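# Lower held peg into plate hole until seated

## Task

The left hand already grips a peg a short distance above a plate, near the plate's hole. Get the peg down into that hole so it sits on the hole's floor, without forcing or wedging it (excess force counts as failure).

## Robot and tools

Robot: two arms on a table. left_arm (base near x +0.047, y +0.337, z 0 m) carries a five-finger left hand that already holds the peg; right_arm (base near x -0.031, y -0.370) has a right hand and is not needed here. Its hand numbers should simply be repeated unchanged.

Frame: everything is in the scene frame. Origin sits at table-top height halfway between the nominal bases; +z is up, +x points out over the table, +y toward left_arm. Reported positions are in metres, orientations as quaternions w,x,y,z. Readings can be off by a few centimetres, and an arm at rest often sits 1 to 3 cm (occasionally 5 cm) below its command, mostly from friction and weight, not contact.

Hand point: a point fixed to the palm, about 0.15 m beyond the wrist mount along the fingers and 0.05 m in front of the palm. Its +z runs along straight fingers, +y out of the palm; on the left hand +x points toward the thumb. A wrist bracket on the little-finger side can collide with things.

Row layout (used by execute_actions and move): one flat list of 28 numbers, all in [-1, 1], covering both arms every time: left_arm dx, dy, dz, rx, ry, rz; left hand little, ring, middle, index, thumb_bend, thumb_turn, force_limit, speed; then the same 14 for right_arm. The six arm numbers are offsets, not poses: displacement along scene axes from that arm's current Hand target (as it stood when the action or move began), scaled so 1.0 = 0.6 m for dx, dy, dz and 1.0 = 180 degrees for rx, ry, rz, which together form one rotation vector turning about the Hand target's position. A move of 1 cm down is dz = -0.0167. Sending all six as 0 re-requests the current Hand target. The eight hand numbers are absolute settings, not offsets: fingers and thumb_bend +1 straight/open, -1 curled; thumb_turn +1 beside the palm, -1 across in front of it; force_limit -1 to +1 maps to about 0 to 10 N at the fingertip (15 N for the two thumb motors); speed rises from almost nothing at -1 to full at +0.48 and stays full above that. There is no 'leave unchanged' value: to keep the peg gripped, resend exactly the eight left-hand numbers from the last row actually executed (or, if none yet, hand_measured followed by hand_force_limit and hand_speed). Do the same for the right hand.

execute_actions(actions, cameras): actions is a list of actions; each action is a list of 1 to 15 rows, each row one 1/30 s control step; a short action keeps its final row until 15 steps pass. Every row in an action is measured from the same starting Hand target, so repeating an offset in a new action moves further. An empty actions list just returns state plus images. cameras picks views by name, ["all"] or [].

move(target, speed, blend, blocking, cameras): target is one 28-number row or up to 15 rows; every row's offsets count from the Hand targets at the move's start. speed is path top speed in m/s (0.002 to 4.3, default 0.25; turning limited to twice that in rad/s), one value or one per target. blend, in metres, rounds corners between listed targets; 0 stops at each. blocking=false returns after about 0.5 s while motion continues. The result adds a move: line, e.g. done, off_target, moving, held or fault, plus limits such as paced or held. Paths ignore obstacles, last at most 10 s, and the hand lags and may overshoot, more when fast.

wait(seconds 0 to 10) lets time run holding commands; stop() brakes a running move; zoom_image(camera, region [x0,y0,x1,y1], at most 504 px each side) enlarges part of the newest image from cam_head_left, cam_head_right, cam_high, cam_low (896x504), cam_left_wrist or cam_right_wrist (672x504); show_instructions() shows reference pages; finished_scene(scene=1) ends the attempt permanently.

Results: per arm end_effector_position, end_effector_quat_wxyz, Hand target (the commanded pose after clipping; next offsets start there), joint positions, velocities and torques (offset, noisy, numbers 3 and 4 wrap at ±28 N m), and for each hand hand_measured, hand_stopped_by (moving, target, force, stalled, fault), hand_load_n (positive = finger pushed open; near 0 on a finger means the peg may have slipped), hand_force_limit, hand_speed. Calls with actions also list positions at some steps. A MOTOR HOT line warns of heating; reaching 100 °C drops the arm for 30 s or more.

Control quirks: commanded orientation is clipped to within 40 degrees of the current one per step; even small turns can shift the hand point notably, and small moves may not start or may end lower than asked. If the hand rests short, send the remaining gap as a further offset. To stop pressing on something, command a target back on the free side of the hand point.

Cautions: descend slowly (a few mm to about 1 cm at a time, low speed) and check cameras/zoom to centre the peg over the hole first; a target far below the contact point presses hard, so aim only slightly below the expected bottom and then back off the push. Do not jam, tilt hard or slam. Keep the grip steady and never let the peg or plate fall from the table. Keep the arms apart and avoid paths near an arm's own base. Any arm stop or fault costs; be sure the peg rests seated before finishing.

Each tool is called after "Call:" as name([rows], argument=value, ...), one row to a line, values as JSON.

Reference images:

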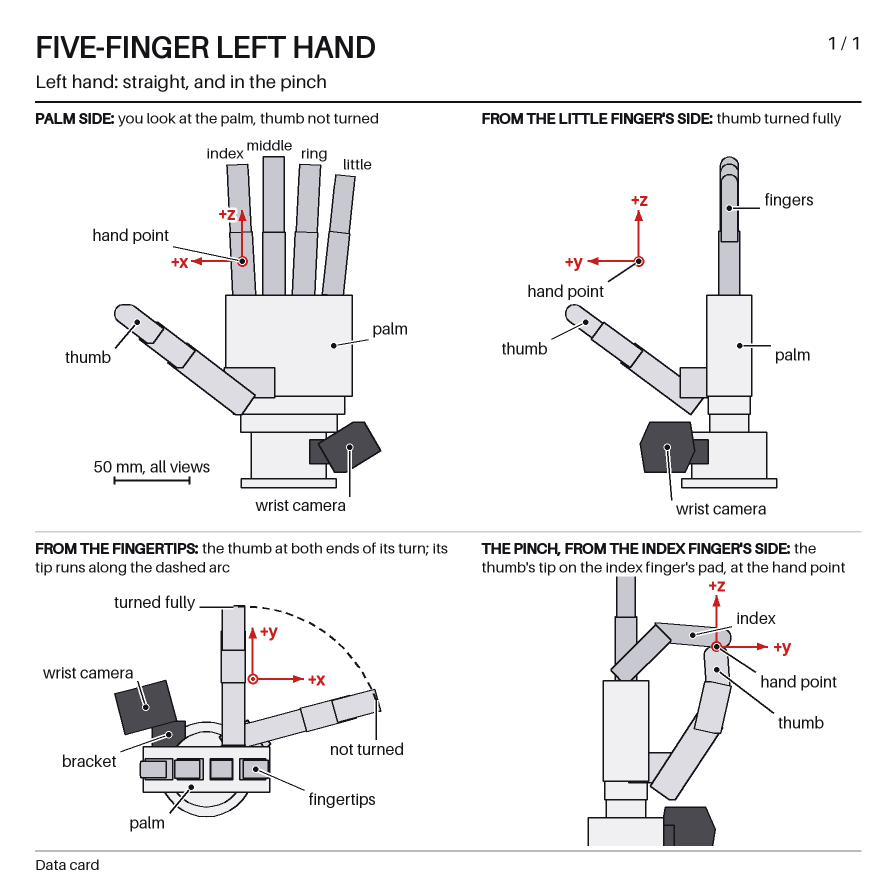

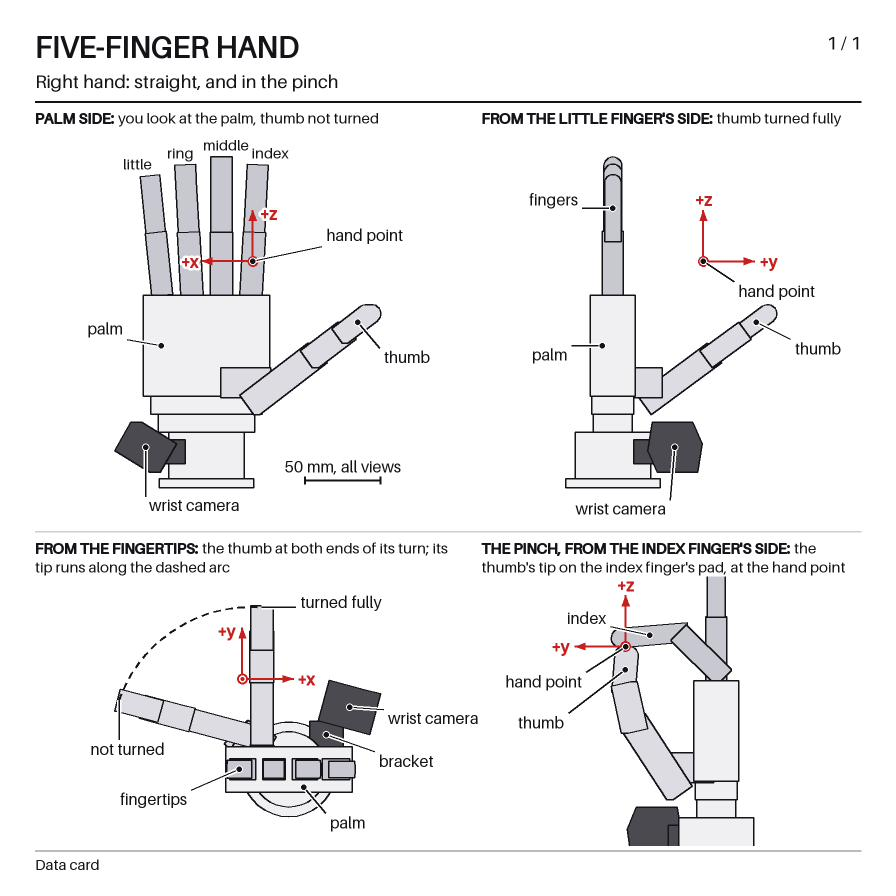

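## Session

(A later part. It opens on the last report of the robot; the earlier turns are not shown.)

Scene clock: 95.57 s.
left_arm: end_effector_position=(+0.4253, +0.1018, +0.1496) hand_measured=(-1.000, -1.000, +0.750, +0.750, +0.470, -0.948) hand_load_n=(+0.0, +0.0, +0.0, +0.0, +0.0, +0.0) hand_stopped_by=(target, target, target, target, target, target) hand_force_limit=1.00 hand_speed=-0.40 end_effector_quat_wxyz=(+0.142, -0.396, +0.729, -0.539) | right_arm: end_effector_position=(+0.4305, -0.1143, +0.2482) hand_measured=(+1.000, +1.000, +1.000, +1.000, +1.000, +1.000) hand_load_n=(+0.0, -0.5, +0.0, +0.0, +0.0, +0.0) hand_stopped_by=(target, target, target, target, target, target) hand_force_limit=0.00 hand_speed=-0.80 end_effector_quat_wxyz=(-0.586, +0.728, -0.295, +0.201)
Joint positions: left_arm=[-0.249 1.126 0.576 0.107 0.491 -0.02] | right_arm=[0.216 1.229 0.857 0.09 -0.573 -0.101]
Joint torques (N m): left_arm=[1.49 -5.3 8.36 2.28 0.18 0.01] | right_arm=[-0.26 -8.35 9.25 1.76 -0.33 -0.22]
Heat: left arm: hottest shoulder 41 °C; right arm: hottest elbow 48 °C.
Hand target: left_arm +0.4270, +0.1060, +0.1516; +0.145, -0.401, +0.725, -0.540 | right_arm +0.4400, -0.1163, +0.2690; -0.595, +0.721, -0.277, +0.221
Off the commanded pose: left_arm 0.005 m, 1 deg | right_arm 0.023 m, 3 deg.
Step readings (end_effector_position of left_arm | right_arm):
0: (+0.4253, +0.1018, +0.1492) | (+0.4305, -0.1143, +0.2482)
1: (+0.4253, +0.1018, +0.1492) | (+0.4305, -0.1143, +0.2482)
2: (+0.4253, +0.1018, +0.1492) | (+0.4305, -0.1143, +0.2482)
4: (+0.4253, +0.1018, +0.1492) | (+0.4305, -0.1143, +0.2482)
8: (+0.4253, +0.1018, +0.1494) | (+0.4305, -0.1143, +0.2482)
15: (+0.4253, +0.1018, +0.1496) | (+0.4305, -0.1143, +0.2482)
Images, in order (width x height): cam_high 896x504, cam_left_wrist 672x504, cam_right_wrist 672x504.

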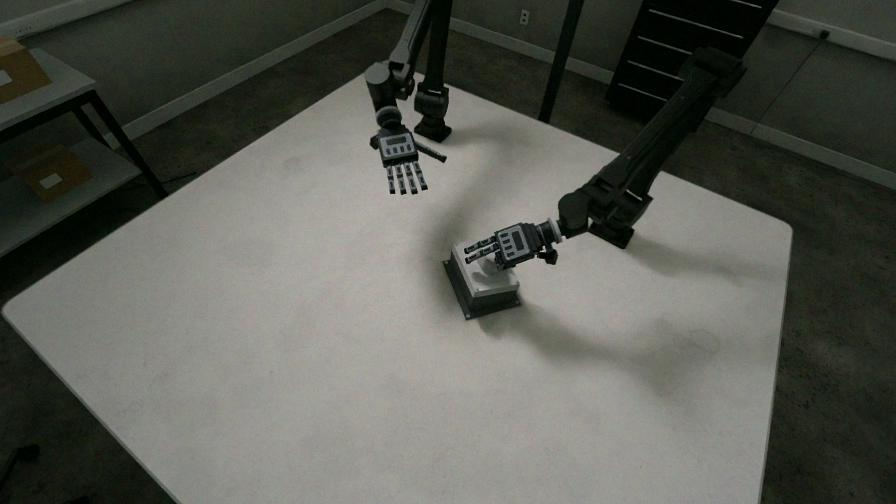

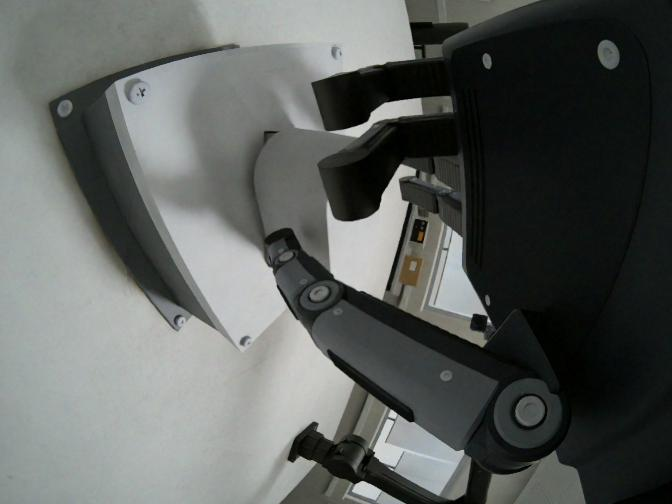

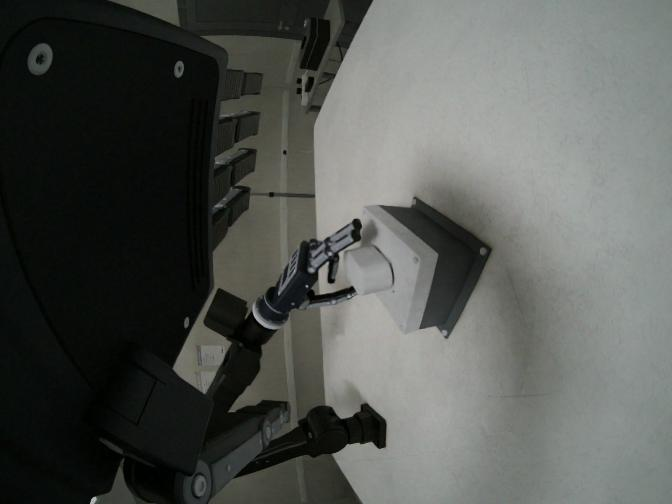

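Call:
move([
  [-0.010,0.010,0.012,0,0,0,-1.0,-1.0,0.75,0.75,0.47,-0.948,1.0,-0.4,0,0,0,0,0,0,1,1,1,1,1,1,0,-0.8],
  [-0.02,0.02,0.05,0,0,0,-1.0,-1.0,0.75,0.75,0.47,-0.948,1.0,-0.4,0,0,0,0,0,0,1,1,1,1,1,1,0,-0.8],
], speed=0.04, blend=0.004, cameras=["cam_high","cam_left_wrist","cam_right_wrist","cam_low"])

Call:
zoom_image(camera="cam_right_wrist", region=[290, 220, 420, 320])

Call:
zoom_image(camera="cam_low", region=[505, 225, 545, 265])

Scene clock: 97.67 s.
left_arm: end_effector_position=(+0.4088, +0.1152, +0.1703) hand_measured=(-1.000, -1.000, +0.750, +0.750, +0.470, -0.948) hand_load_n=(+0.0, +0.0, +0.0, +0.0, +0.0, +0.0) hand_stopped_by=(target, target, target, target, target, target) hand_force_limit=1.00 hand_speed=-0.40 end_effector_quat_wxyz=(+0.139, -0.404, +0.727, -0.537) | right_arm: end_effector_position=(+0.4305, -0.1143, +0.2482) hand_measured=(+1.000, +1.000, +1.000, +1.000, +1.000, +1.000) hand_load_n=(+0.0, +0.0, +0.0, +0.0, +0.0, -0.5) hand_stopped_by=(target, target, target, target, target, target) hand_force_limit=0.00 hand_speed=-0.80 end_effector_quat_wxyz=(-0.586, +0.728, -0.295, +0.201)
Joint positions: left_arm=[-0.222 1.023 0.576 -0.009 0.51 -0.02] | right_arm=[0.216 1.229 0.857 0.09 -0.573 -0.101]
Joint torques (N m): left_arm=[1.67 -4.25 11.04 1.52 0.49 0.13] | right_arm=[-0.26 -8.29 9.24 1.74 -0.32 -0.22]
Heat: left arm: hottest shoulder 41 °C; right arm: hottest elbow 48 °C.
Hand target: left_arm +0.4151, +0.1181, +0.1816; +0.145, -0.401, +0.725, -0.540 | right_arm +0.4400, -0.1163, +0.2690; -0.595, +0.721, -0.277, +0.221
Off the commanded pose: left_arm 0.013 m, 1 deg | right_arm 0.023 m, 3 deg.
move: off_target (left_arm, right_arm)
Images, in order (width x height): cam_high 896x504, cam_low 896x504, cam_left_wrist 672x504, cam_right_wrist 672x504.

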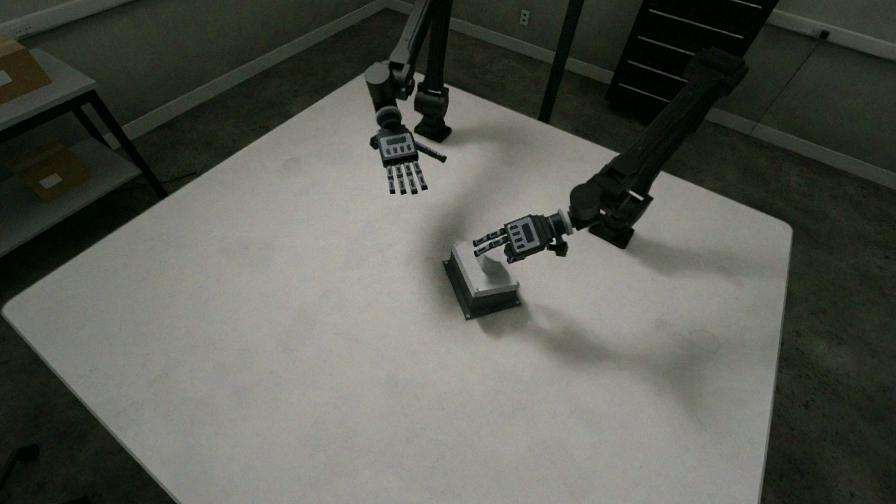

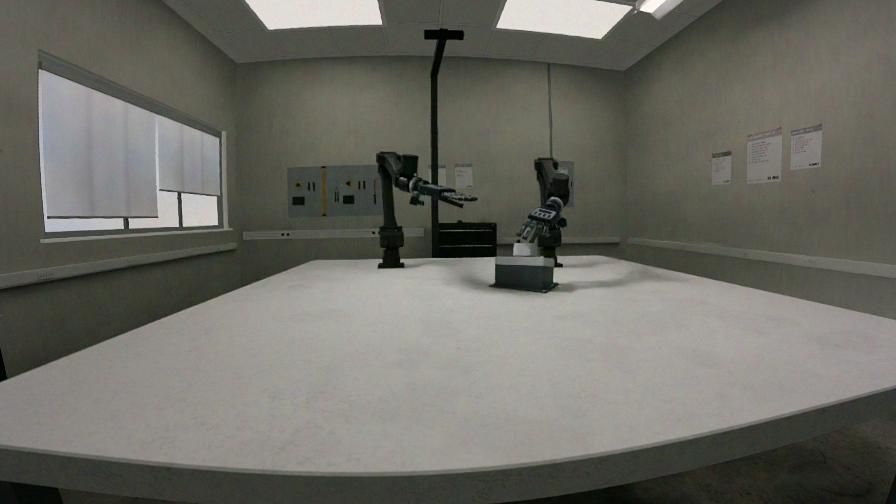

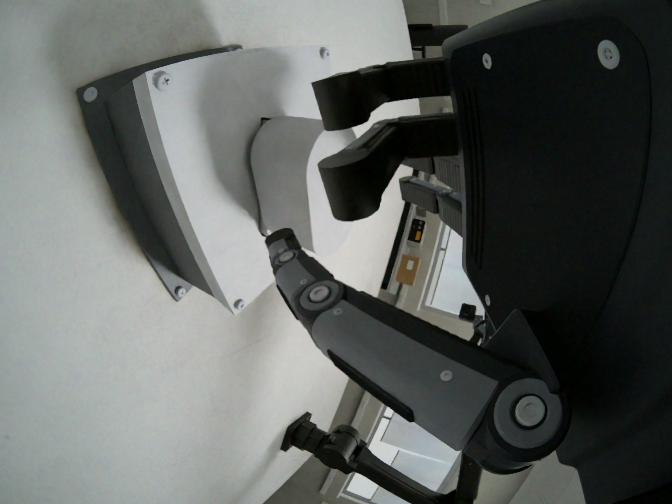

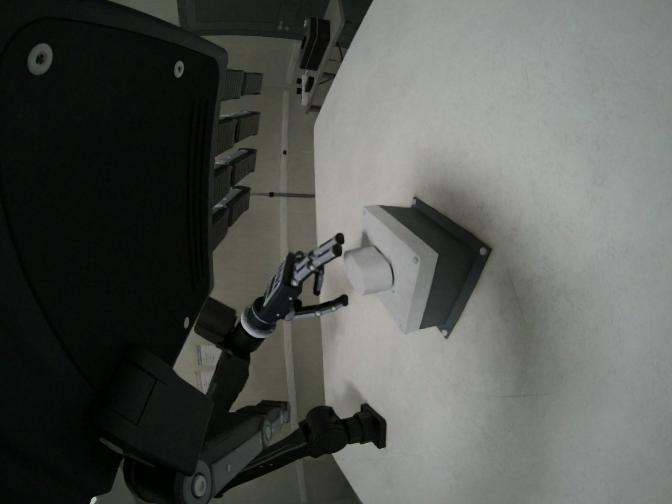

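Scaled by 3.877 from the camera's 672x504 image, which has a finer 960x720 frame.

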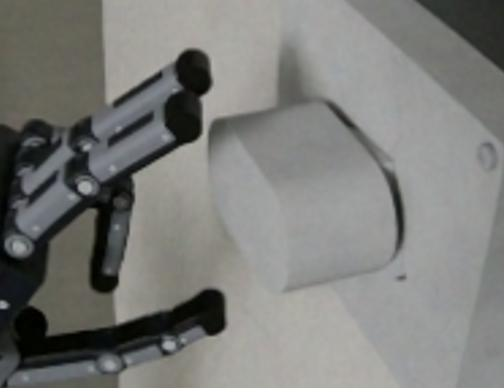

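Scaled by 12.600 from the camera's 896x504 image, which has a finer 1280x720 frame.

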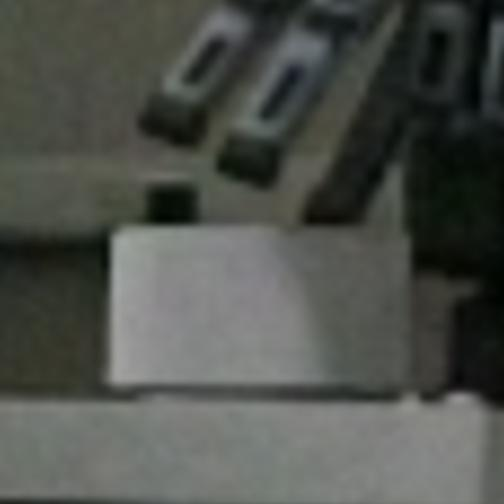

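Call:
move(target=[-0.03,0.03,0.08,0,0,0,-1.0,-1.0,0.75,0.75,0.47,-0.948,1.0,-0.4,0,0,0,0,0,0,1,1,1,1,1,1,0,-0.8], speed=0.12, cameras=["all"])

Call:
zoom_image(camera="cam_right_wrist", region=[335, 235, 415, 305])

Call:
zoom_image(camera="cam_low", region=[500, 230, 560, 270])

Call:
zoom_image(camera="cam_left_wrist", region=[200, 90, 380, 270])

Scene clock: 99.93 s.
left_arm: end_effector_position=(+0.3844, +0.1347, +0.2036) hand_measured=(-1.000, -1.000, +0.750, +0.750, +0.470, -0.948) hand_load_n=(+0.0, +0.0, +0.0, +0.0, +0.0, +0.0) hand_stopped_by=(target, target, target, target, target, target) hand_force_limit=1.00 hand_speed=-0.40 end_effector_quat_wxyz=(+0.130, -0.413, +0.729, -0.531) | right_arm: end_effector_position=(+0.4305, -0.1143, +0.2482) hand_measured=(+1.000, +1.000, +1.000, +1.000, +1.000, +1.000) hand_load_n=(+0.0, +0.0, +0.0, +0.0, -0.5, +0.0) hand_stopped_by=(target, target, target, target, target, target) hand_force_limit=0.00 hand_speed=-0.80 end_effector_quat_wxyz=(-0.586, +0.728, -0.295, +0.201)
Joint positions: left_arm=[-0.173 0.888 0.61 -0.214 0.552 -0.001] | right_arm=[0.216 1.229 0.857 0.09 -0.573 -0.101]
Joint torques (N m): left_arm=[1.55 -2.67 14.13 1.46 0.53 0.17] | right_arm=[-0.21 -8.35 9.24 1.76 -0.33 -0.22]
Heat: left arm: hottest shoulder 41 °C; right arm: hottest elbow 48 °C.
Hand target: left_arm +0.3970, +0.1361, +0.2296; +0.145, -0.401, +0.725, -0.540 | right_arm +0.4400, -0.1163, +0.2690; -0.595, +0.721, -0.277, +0.221
Off the commanded pose: left_arm 0.029 m, 3 deg | right_arm 0.023 m, 3 deg.
move: off_target (left_arm, right_arm)

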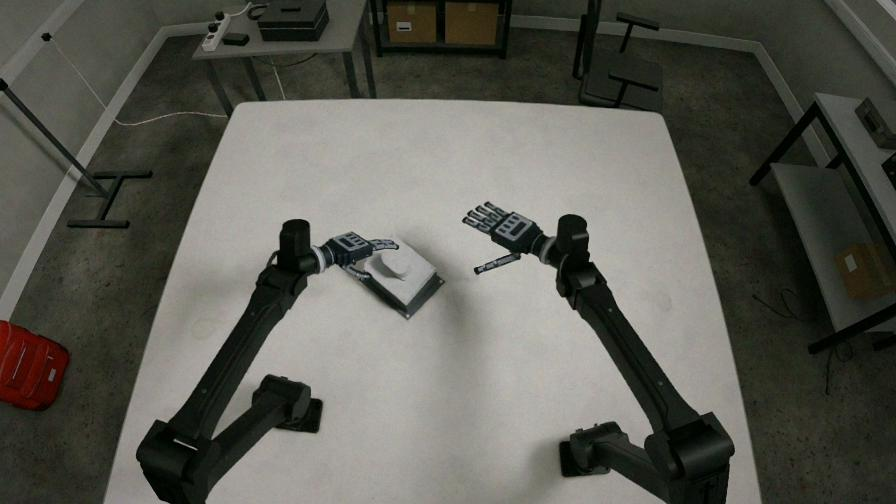

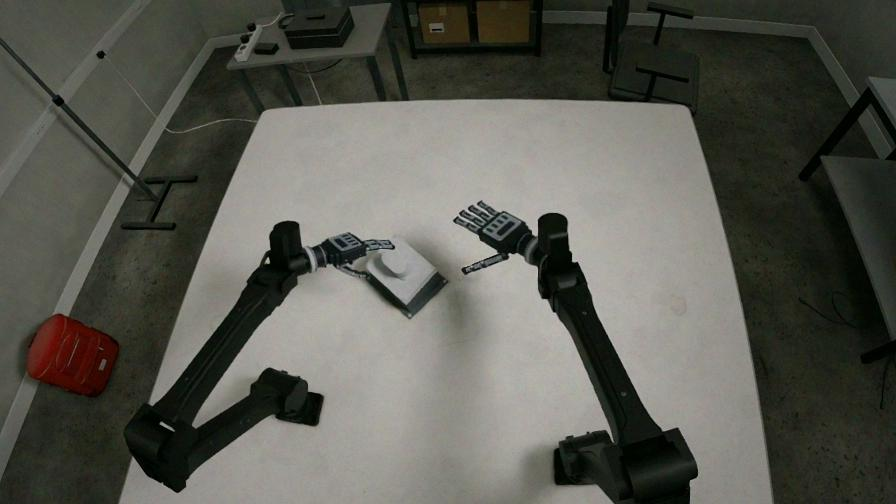

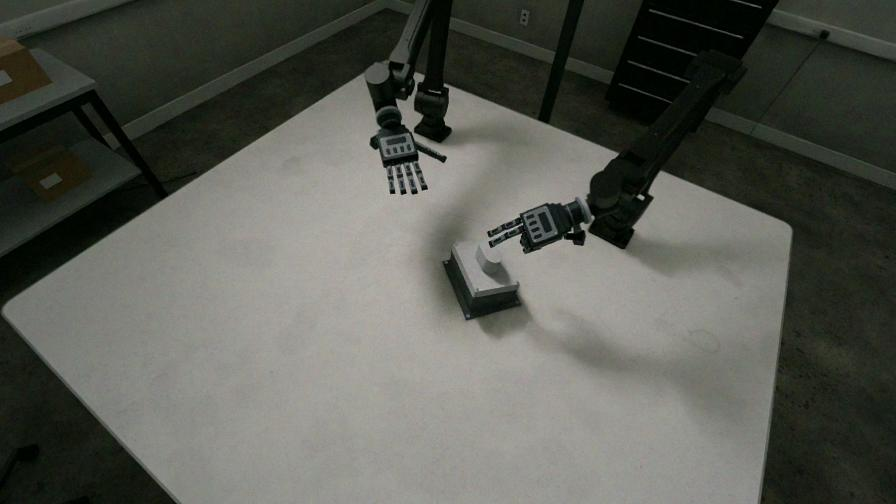

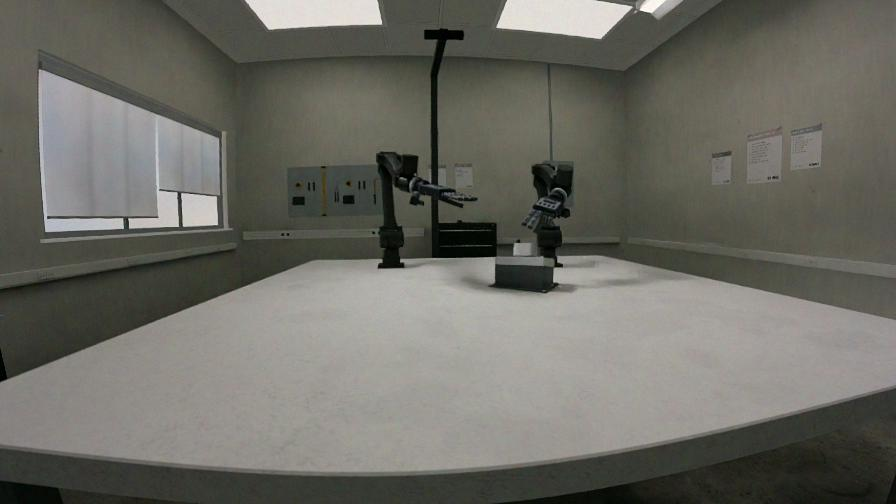

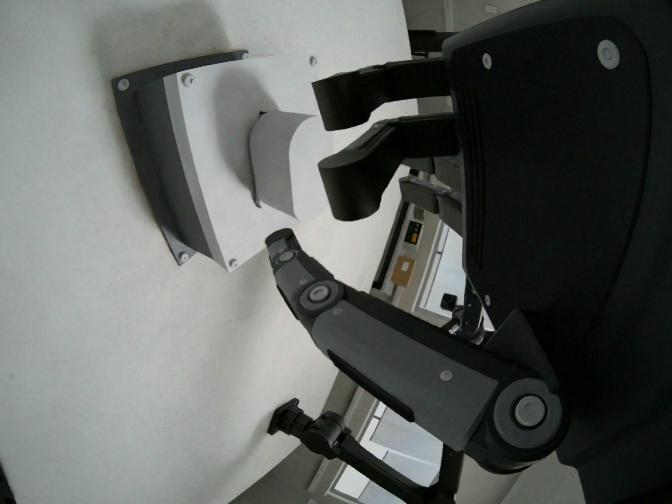

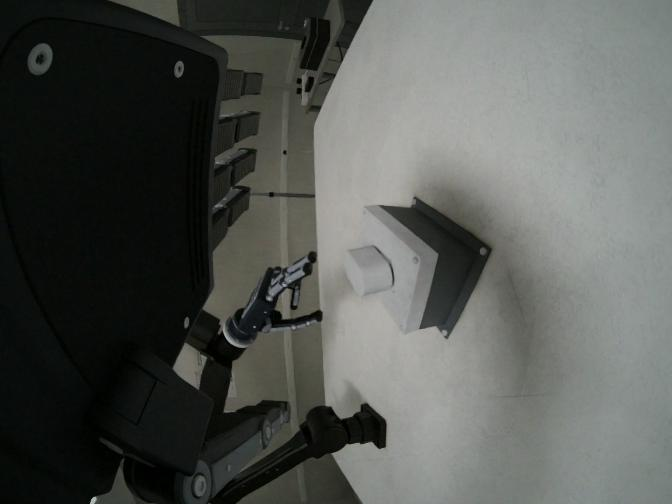

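Scaled by 6.300 from the camera's 672x504 image, which has a finer 960x720 frame.

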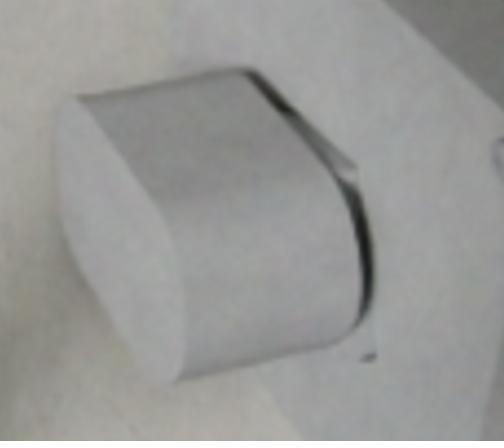

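Scaled by 8.400 from the camera's 896x504 image, which has a finer 1280x720 frame.

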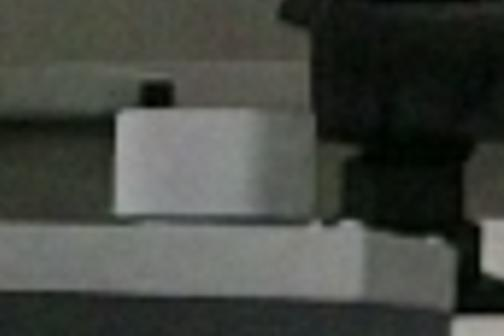

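Scaled by 2.800 from the camera's 672x504 image, which has a finer 960x720 frame.

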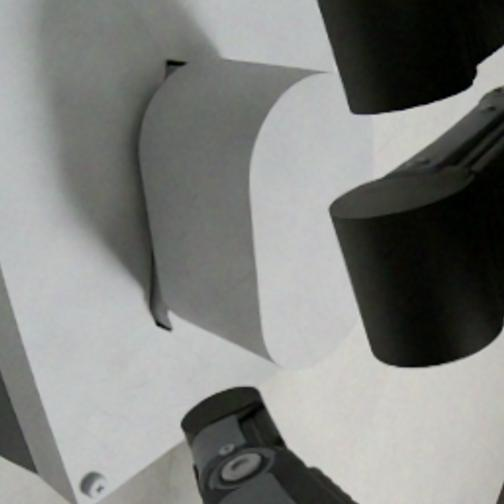

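Call:
move([
  [0.0,0.0,0.04,0,0,0,-1.0,-1.0,0.75,0.75,0.47,-0.948,1.0,-0.4,0,0,0,0,0,0,1,1,1,1,1,1,0,-0.8],
  [0.02,-0.053,0.03,0,0,0,-1.0,-1.0,-1.0,-1.0,0.8,1.0,0.4,0.3,0,0,0,0,0,0,1,1,1,1,1,1,0,-0.8],
], speed=0.12, cameras=["cam_high","cam_low","cam_left_wrist","cam_right_wrist"])

Call:
zoom_image(camera="cam_left_wrist", region=[200, 60, 450, 280])

Call:
zoom_image(camera="cam_right_wrist", region=[270, 200, 450, 340])

Call:
zoom_image(camera="cam_low", region=[490, 200, 570, 270])

Scene clock: 105.67 s.
left_arm: end_effector_position=(+0.3912, +0.1140, +0.2168) hand_measured=(-1.000, -1.000, -1.000, -1.000, +0.800, +1.000) hand_load_n=(+0.0, +0.5, +0.0, +0.0, +0.0, -0.5) hand_stopped_by=(target, target, target, target, target, target) hand_force_limit=0.40 hand_speed=0.30 end_effector_quat_wxyz=(+0.129, -0.415, +0.736, -0.519) | right_arm: end_effector_position=(+0.4305, -0.1143, +0.2482) hand_measured=(+1.000, +1.000, +1.000, +1.000, +1.000, +1.000) hand_load_n=(+0.0, +0.0, +0.0, +0.0, +0.0, +0.0) hand_stopped_by=(target, target, target, target, target, target) hand_force_limit=0.00 hand_speed=-0.80 end_effector_quat_wxyz=(-0.586, +0.728, -0.295, +0.201)
Joint positions: left_arm=[-0.249 0.921 0.676 -0.256 0.476 -0.024] | right_arm=[0.216 1.229 0.857 0.09 -0.573 -0.101]
Joint torques (N m): left_arm=[-0.21 -2.32 14.49 3.34 0.08 -0.05] | right_arm=[-0.21 -8.29 9.24 1.73 -0.33 -0.22]
Heat: left arm: hottest shoulder 41 °C; right arm: hottest elbow 48 °C.
Hand target: left_arm +0.4090, +0.1042, +0.2475; +0.145, -0.401, +0.725, -0.540 | right_arm +0.4400, -0.1163, +0.2690; -0.595, +0.721, -0.277, +0.221
Off the commanded pose: left_arm 0.037 m, 4 deg | right_arm 0.023 m, 3 deg.
move: off_target (left_arm, right_arm); target 2's new numbers were sent with left_arm's hand 0.037 m and 4 deg from that target
Images, in order (width x height): cam_high 896x504, cam_low 896x504, cam_left_wrist 672x504, cam_right_wrist 672x504.

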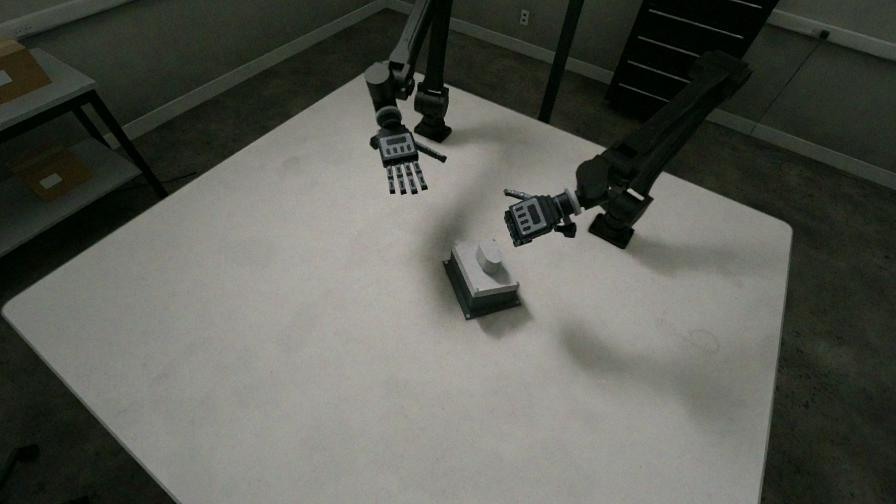

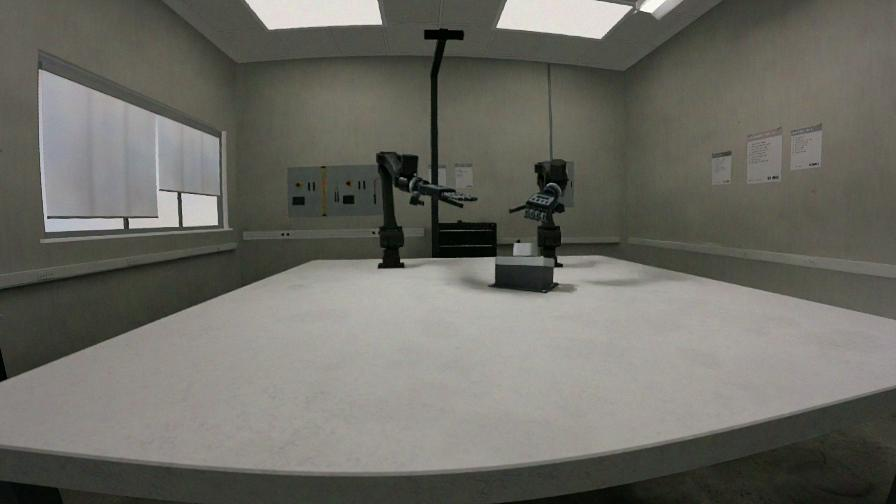

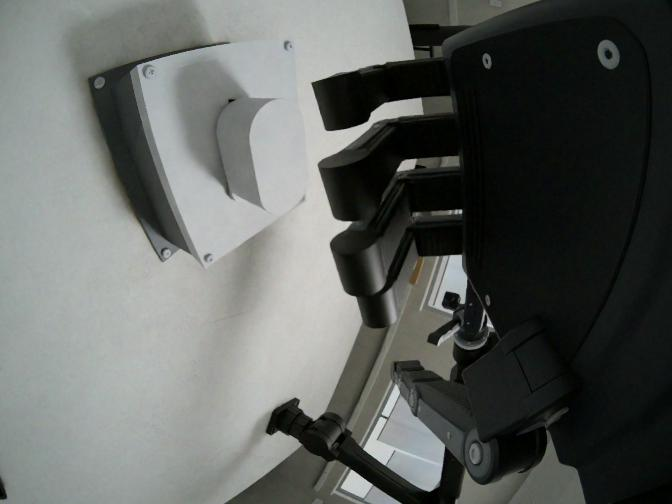

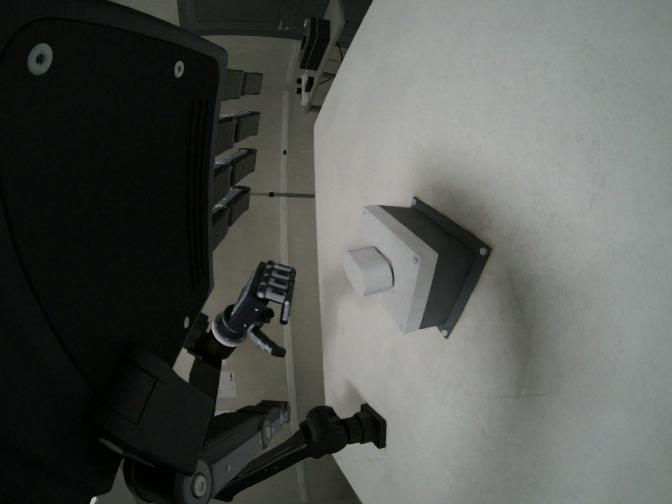

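Scaled by 2.016 from the camera's 672x504 image, which has a finer 960x720 frame.

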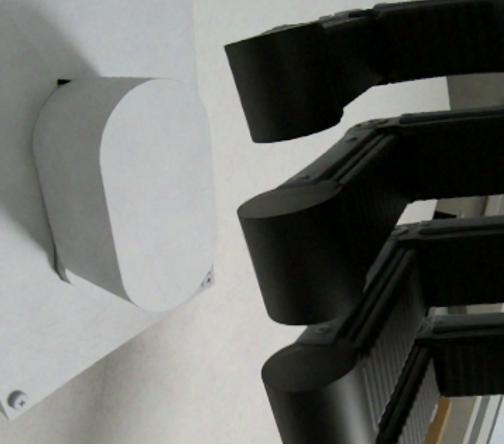

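Scaled by 2.800 from the camera's 672x504 image, which has a finer 960x720 frame.

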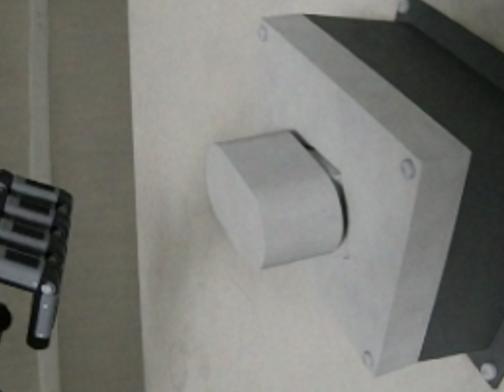

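Scaled by 6.300 from the camera's 896x504 image, which has a finer 1280x720 frame.

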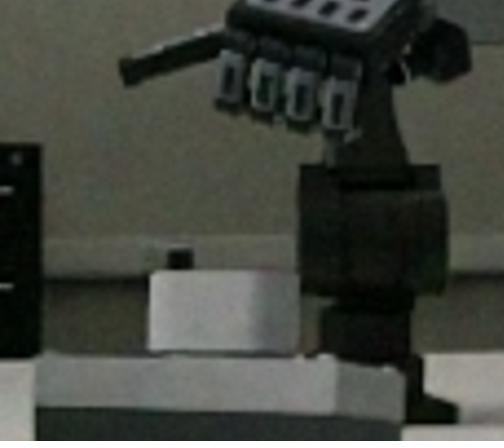

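Call:
move(target=[-0.005,0.0,-0.07,0,0,0,-1.0,-1.0,-1.0,-1.0,0.8,1.0,0.4,0.3,0,0,0,0,0,0,1,1,1,1,1,1,0,-0.8], speed=0.08, cameras=["cam_low","cam_left_wrist","cam_right_wrist"])

Call:
zoom_image(camera="cam_left_wrist", region=[200, 60, 450, 280])

Call:
zoom_image(camera="cam_right_wrist", region=[270, 200, 450, 340])

Call:
zoom_image(camera="cam_low", region=[490, 200, 570, 270])

Scene clock: 107.33 s.
left_arm: end_effector_position=(+0.4067, +0.1087, +0.2106) hand_measured=(-1.000, -1.000, -1.000, -1.000, +0.800, +1.000) hand_load_n=(+0.0, +0.0, +0.0, +0.0, +0.0, +0.0) hand_stopped_by=(target, target, target, target, target, target) hand_force_limit=0.40 hand_speed=0.30 end_effector_quat_wxyz=(+0.149, -0.400, +0.727, -0.538) | right_arm: end_effector_position=(+0.4305, -0.1143, +0.2482) hand_measured=(+1.000, +1.000, +1.000, +1.000, +1.000, +1.000) hand_load_n=(+0.0, +0.0, -0.5, -0.5, +0.0, -0.5) hand_stopped_by=(target, target, target, target, target, target) hand_force_limit=0.00 hand_speed=-0.80 end_effector_quat_wxyz=(-0.586, +0.728, -0.295, +0.201)
Joint positions: left_arm=[-0.253 0.959 0.649 -0.127 0.471 -0.025] | right_arm=[0.216 1.229 0.857 0.09 -0.573 -0.101]
Joint torques (N m): left_arm=[-0.26 -2.84 8.42 3.47 0.05 -0.06] | right_arm=[-0.21 -8.35 9.24 1.72 -0.33 -0.22]
Heat: left arm: hottest shoulder 41 °C; right arm: hottest elbow 48 °C.
Hand target: left_arm +0.4060, +0.1042, +0.2055; +0.145, -0.401, +0.725, -0.540 | right_arm +0.4400, -0.1163, +0.2690; -0.595, +0.721, -0.277, +0.221
Off the commanded pose: left_arm 0.007 m, 0 deg | right_arm 0.023 m, 3 deg.
move: off_target (right_arm)
Images, in order (width x height): cam_low 896x504, cam_left_wrist 672x504, cam_right_wrist 672x504.

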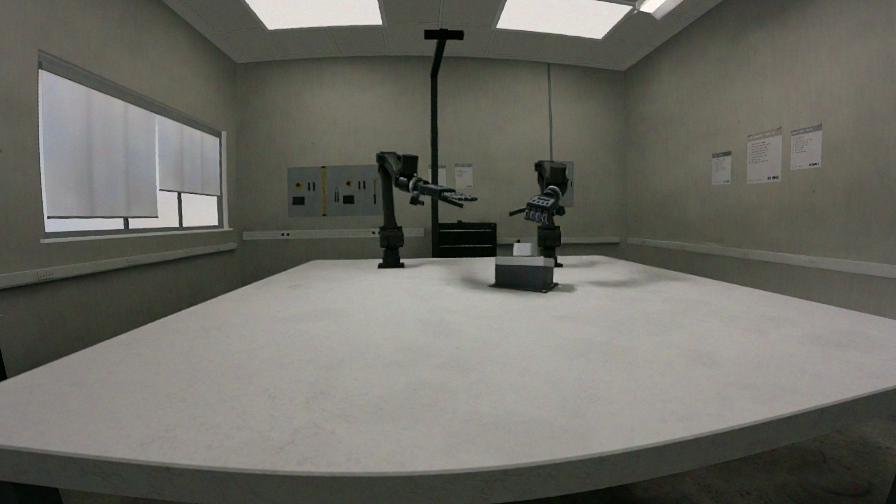

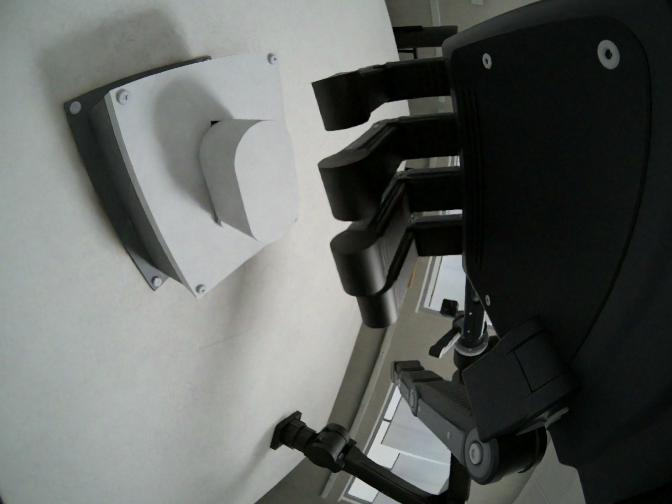

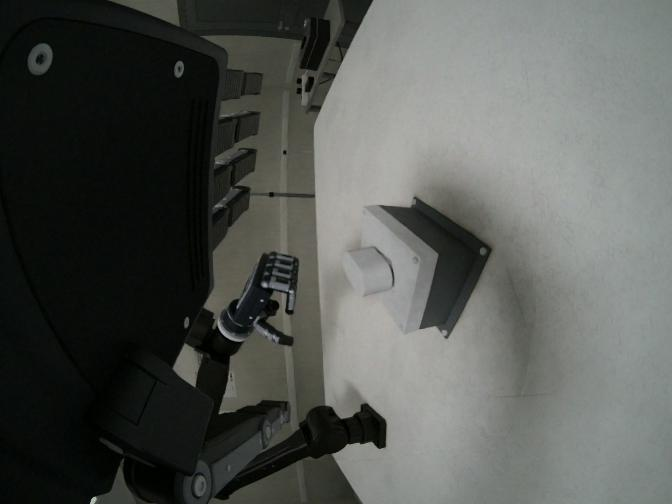

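Scaled by 2.016 from the camera's 672x504 image, which has a finer 960x720 frame.

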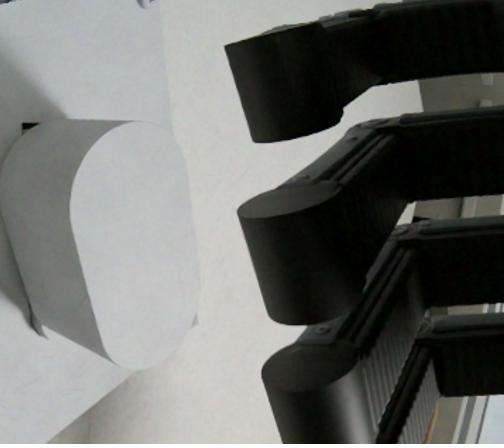

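Scaled by 2.800 from the camera's 672x504 image, which has a finer 960x720 frame.

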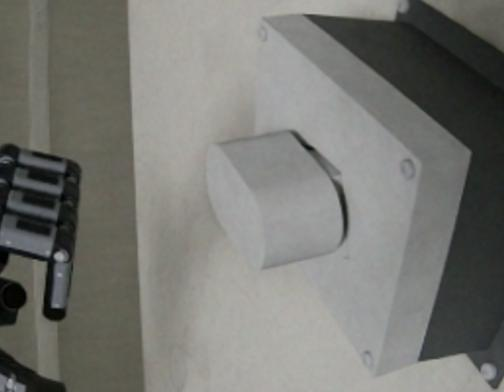

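Scaled by 6.300 from the camera's 896x504 image, which has a finer 1280x720 frame.

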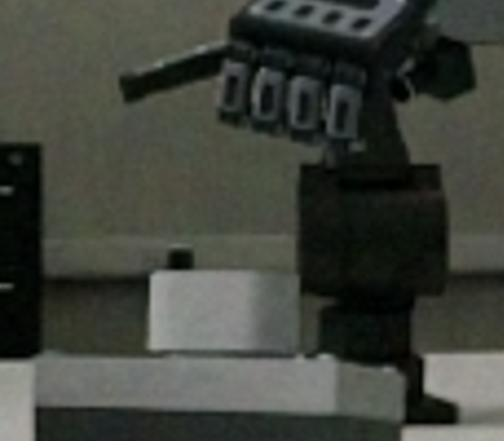

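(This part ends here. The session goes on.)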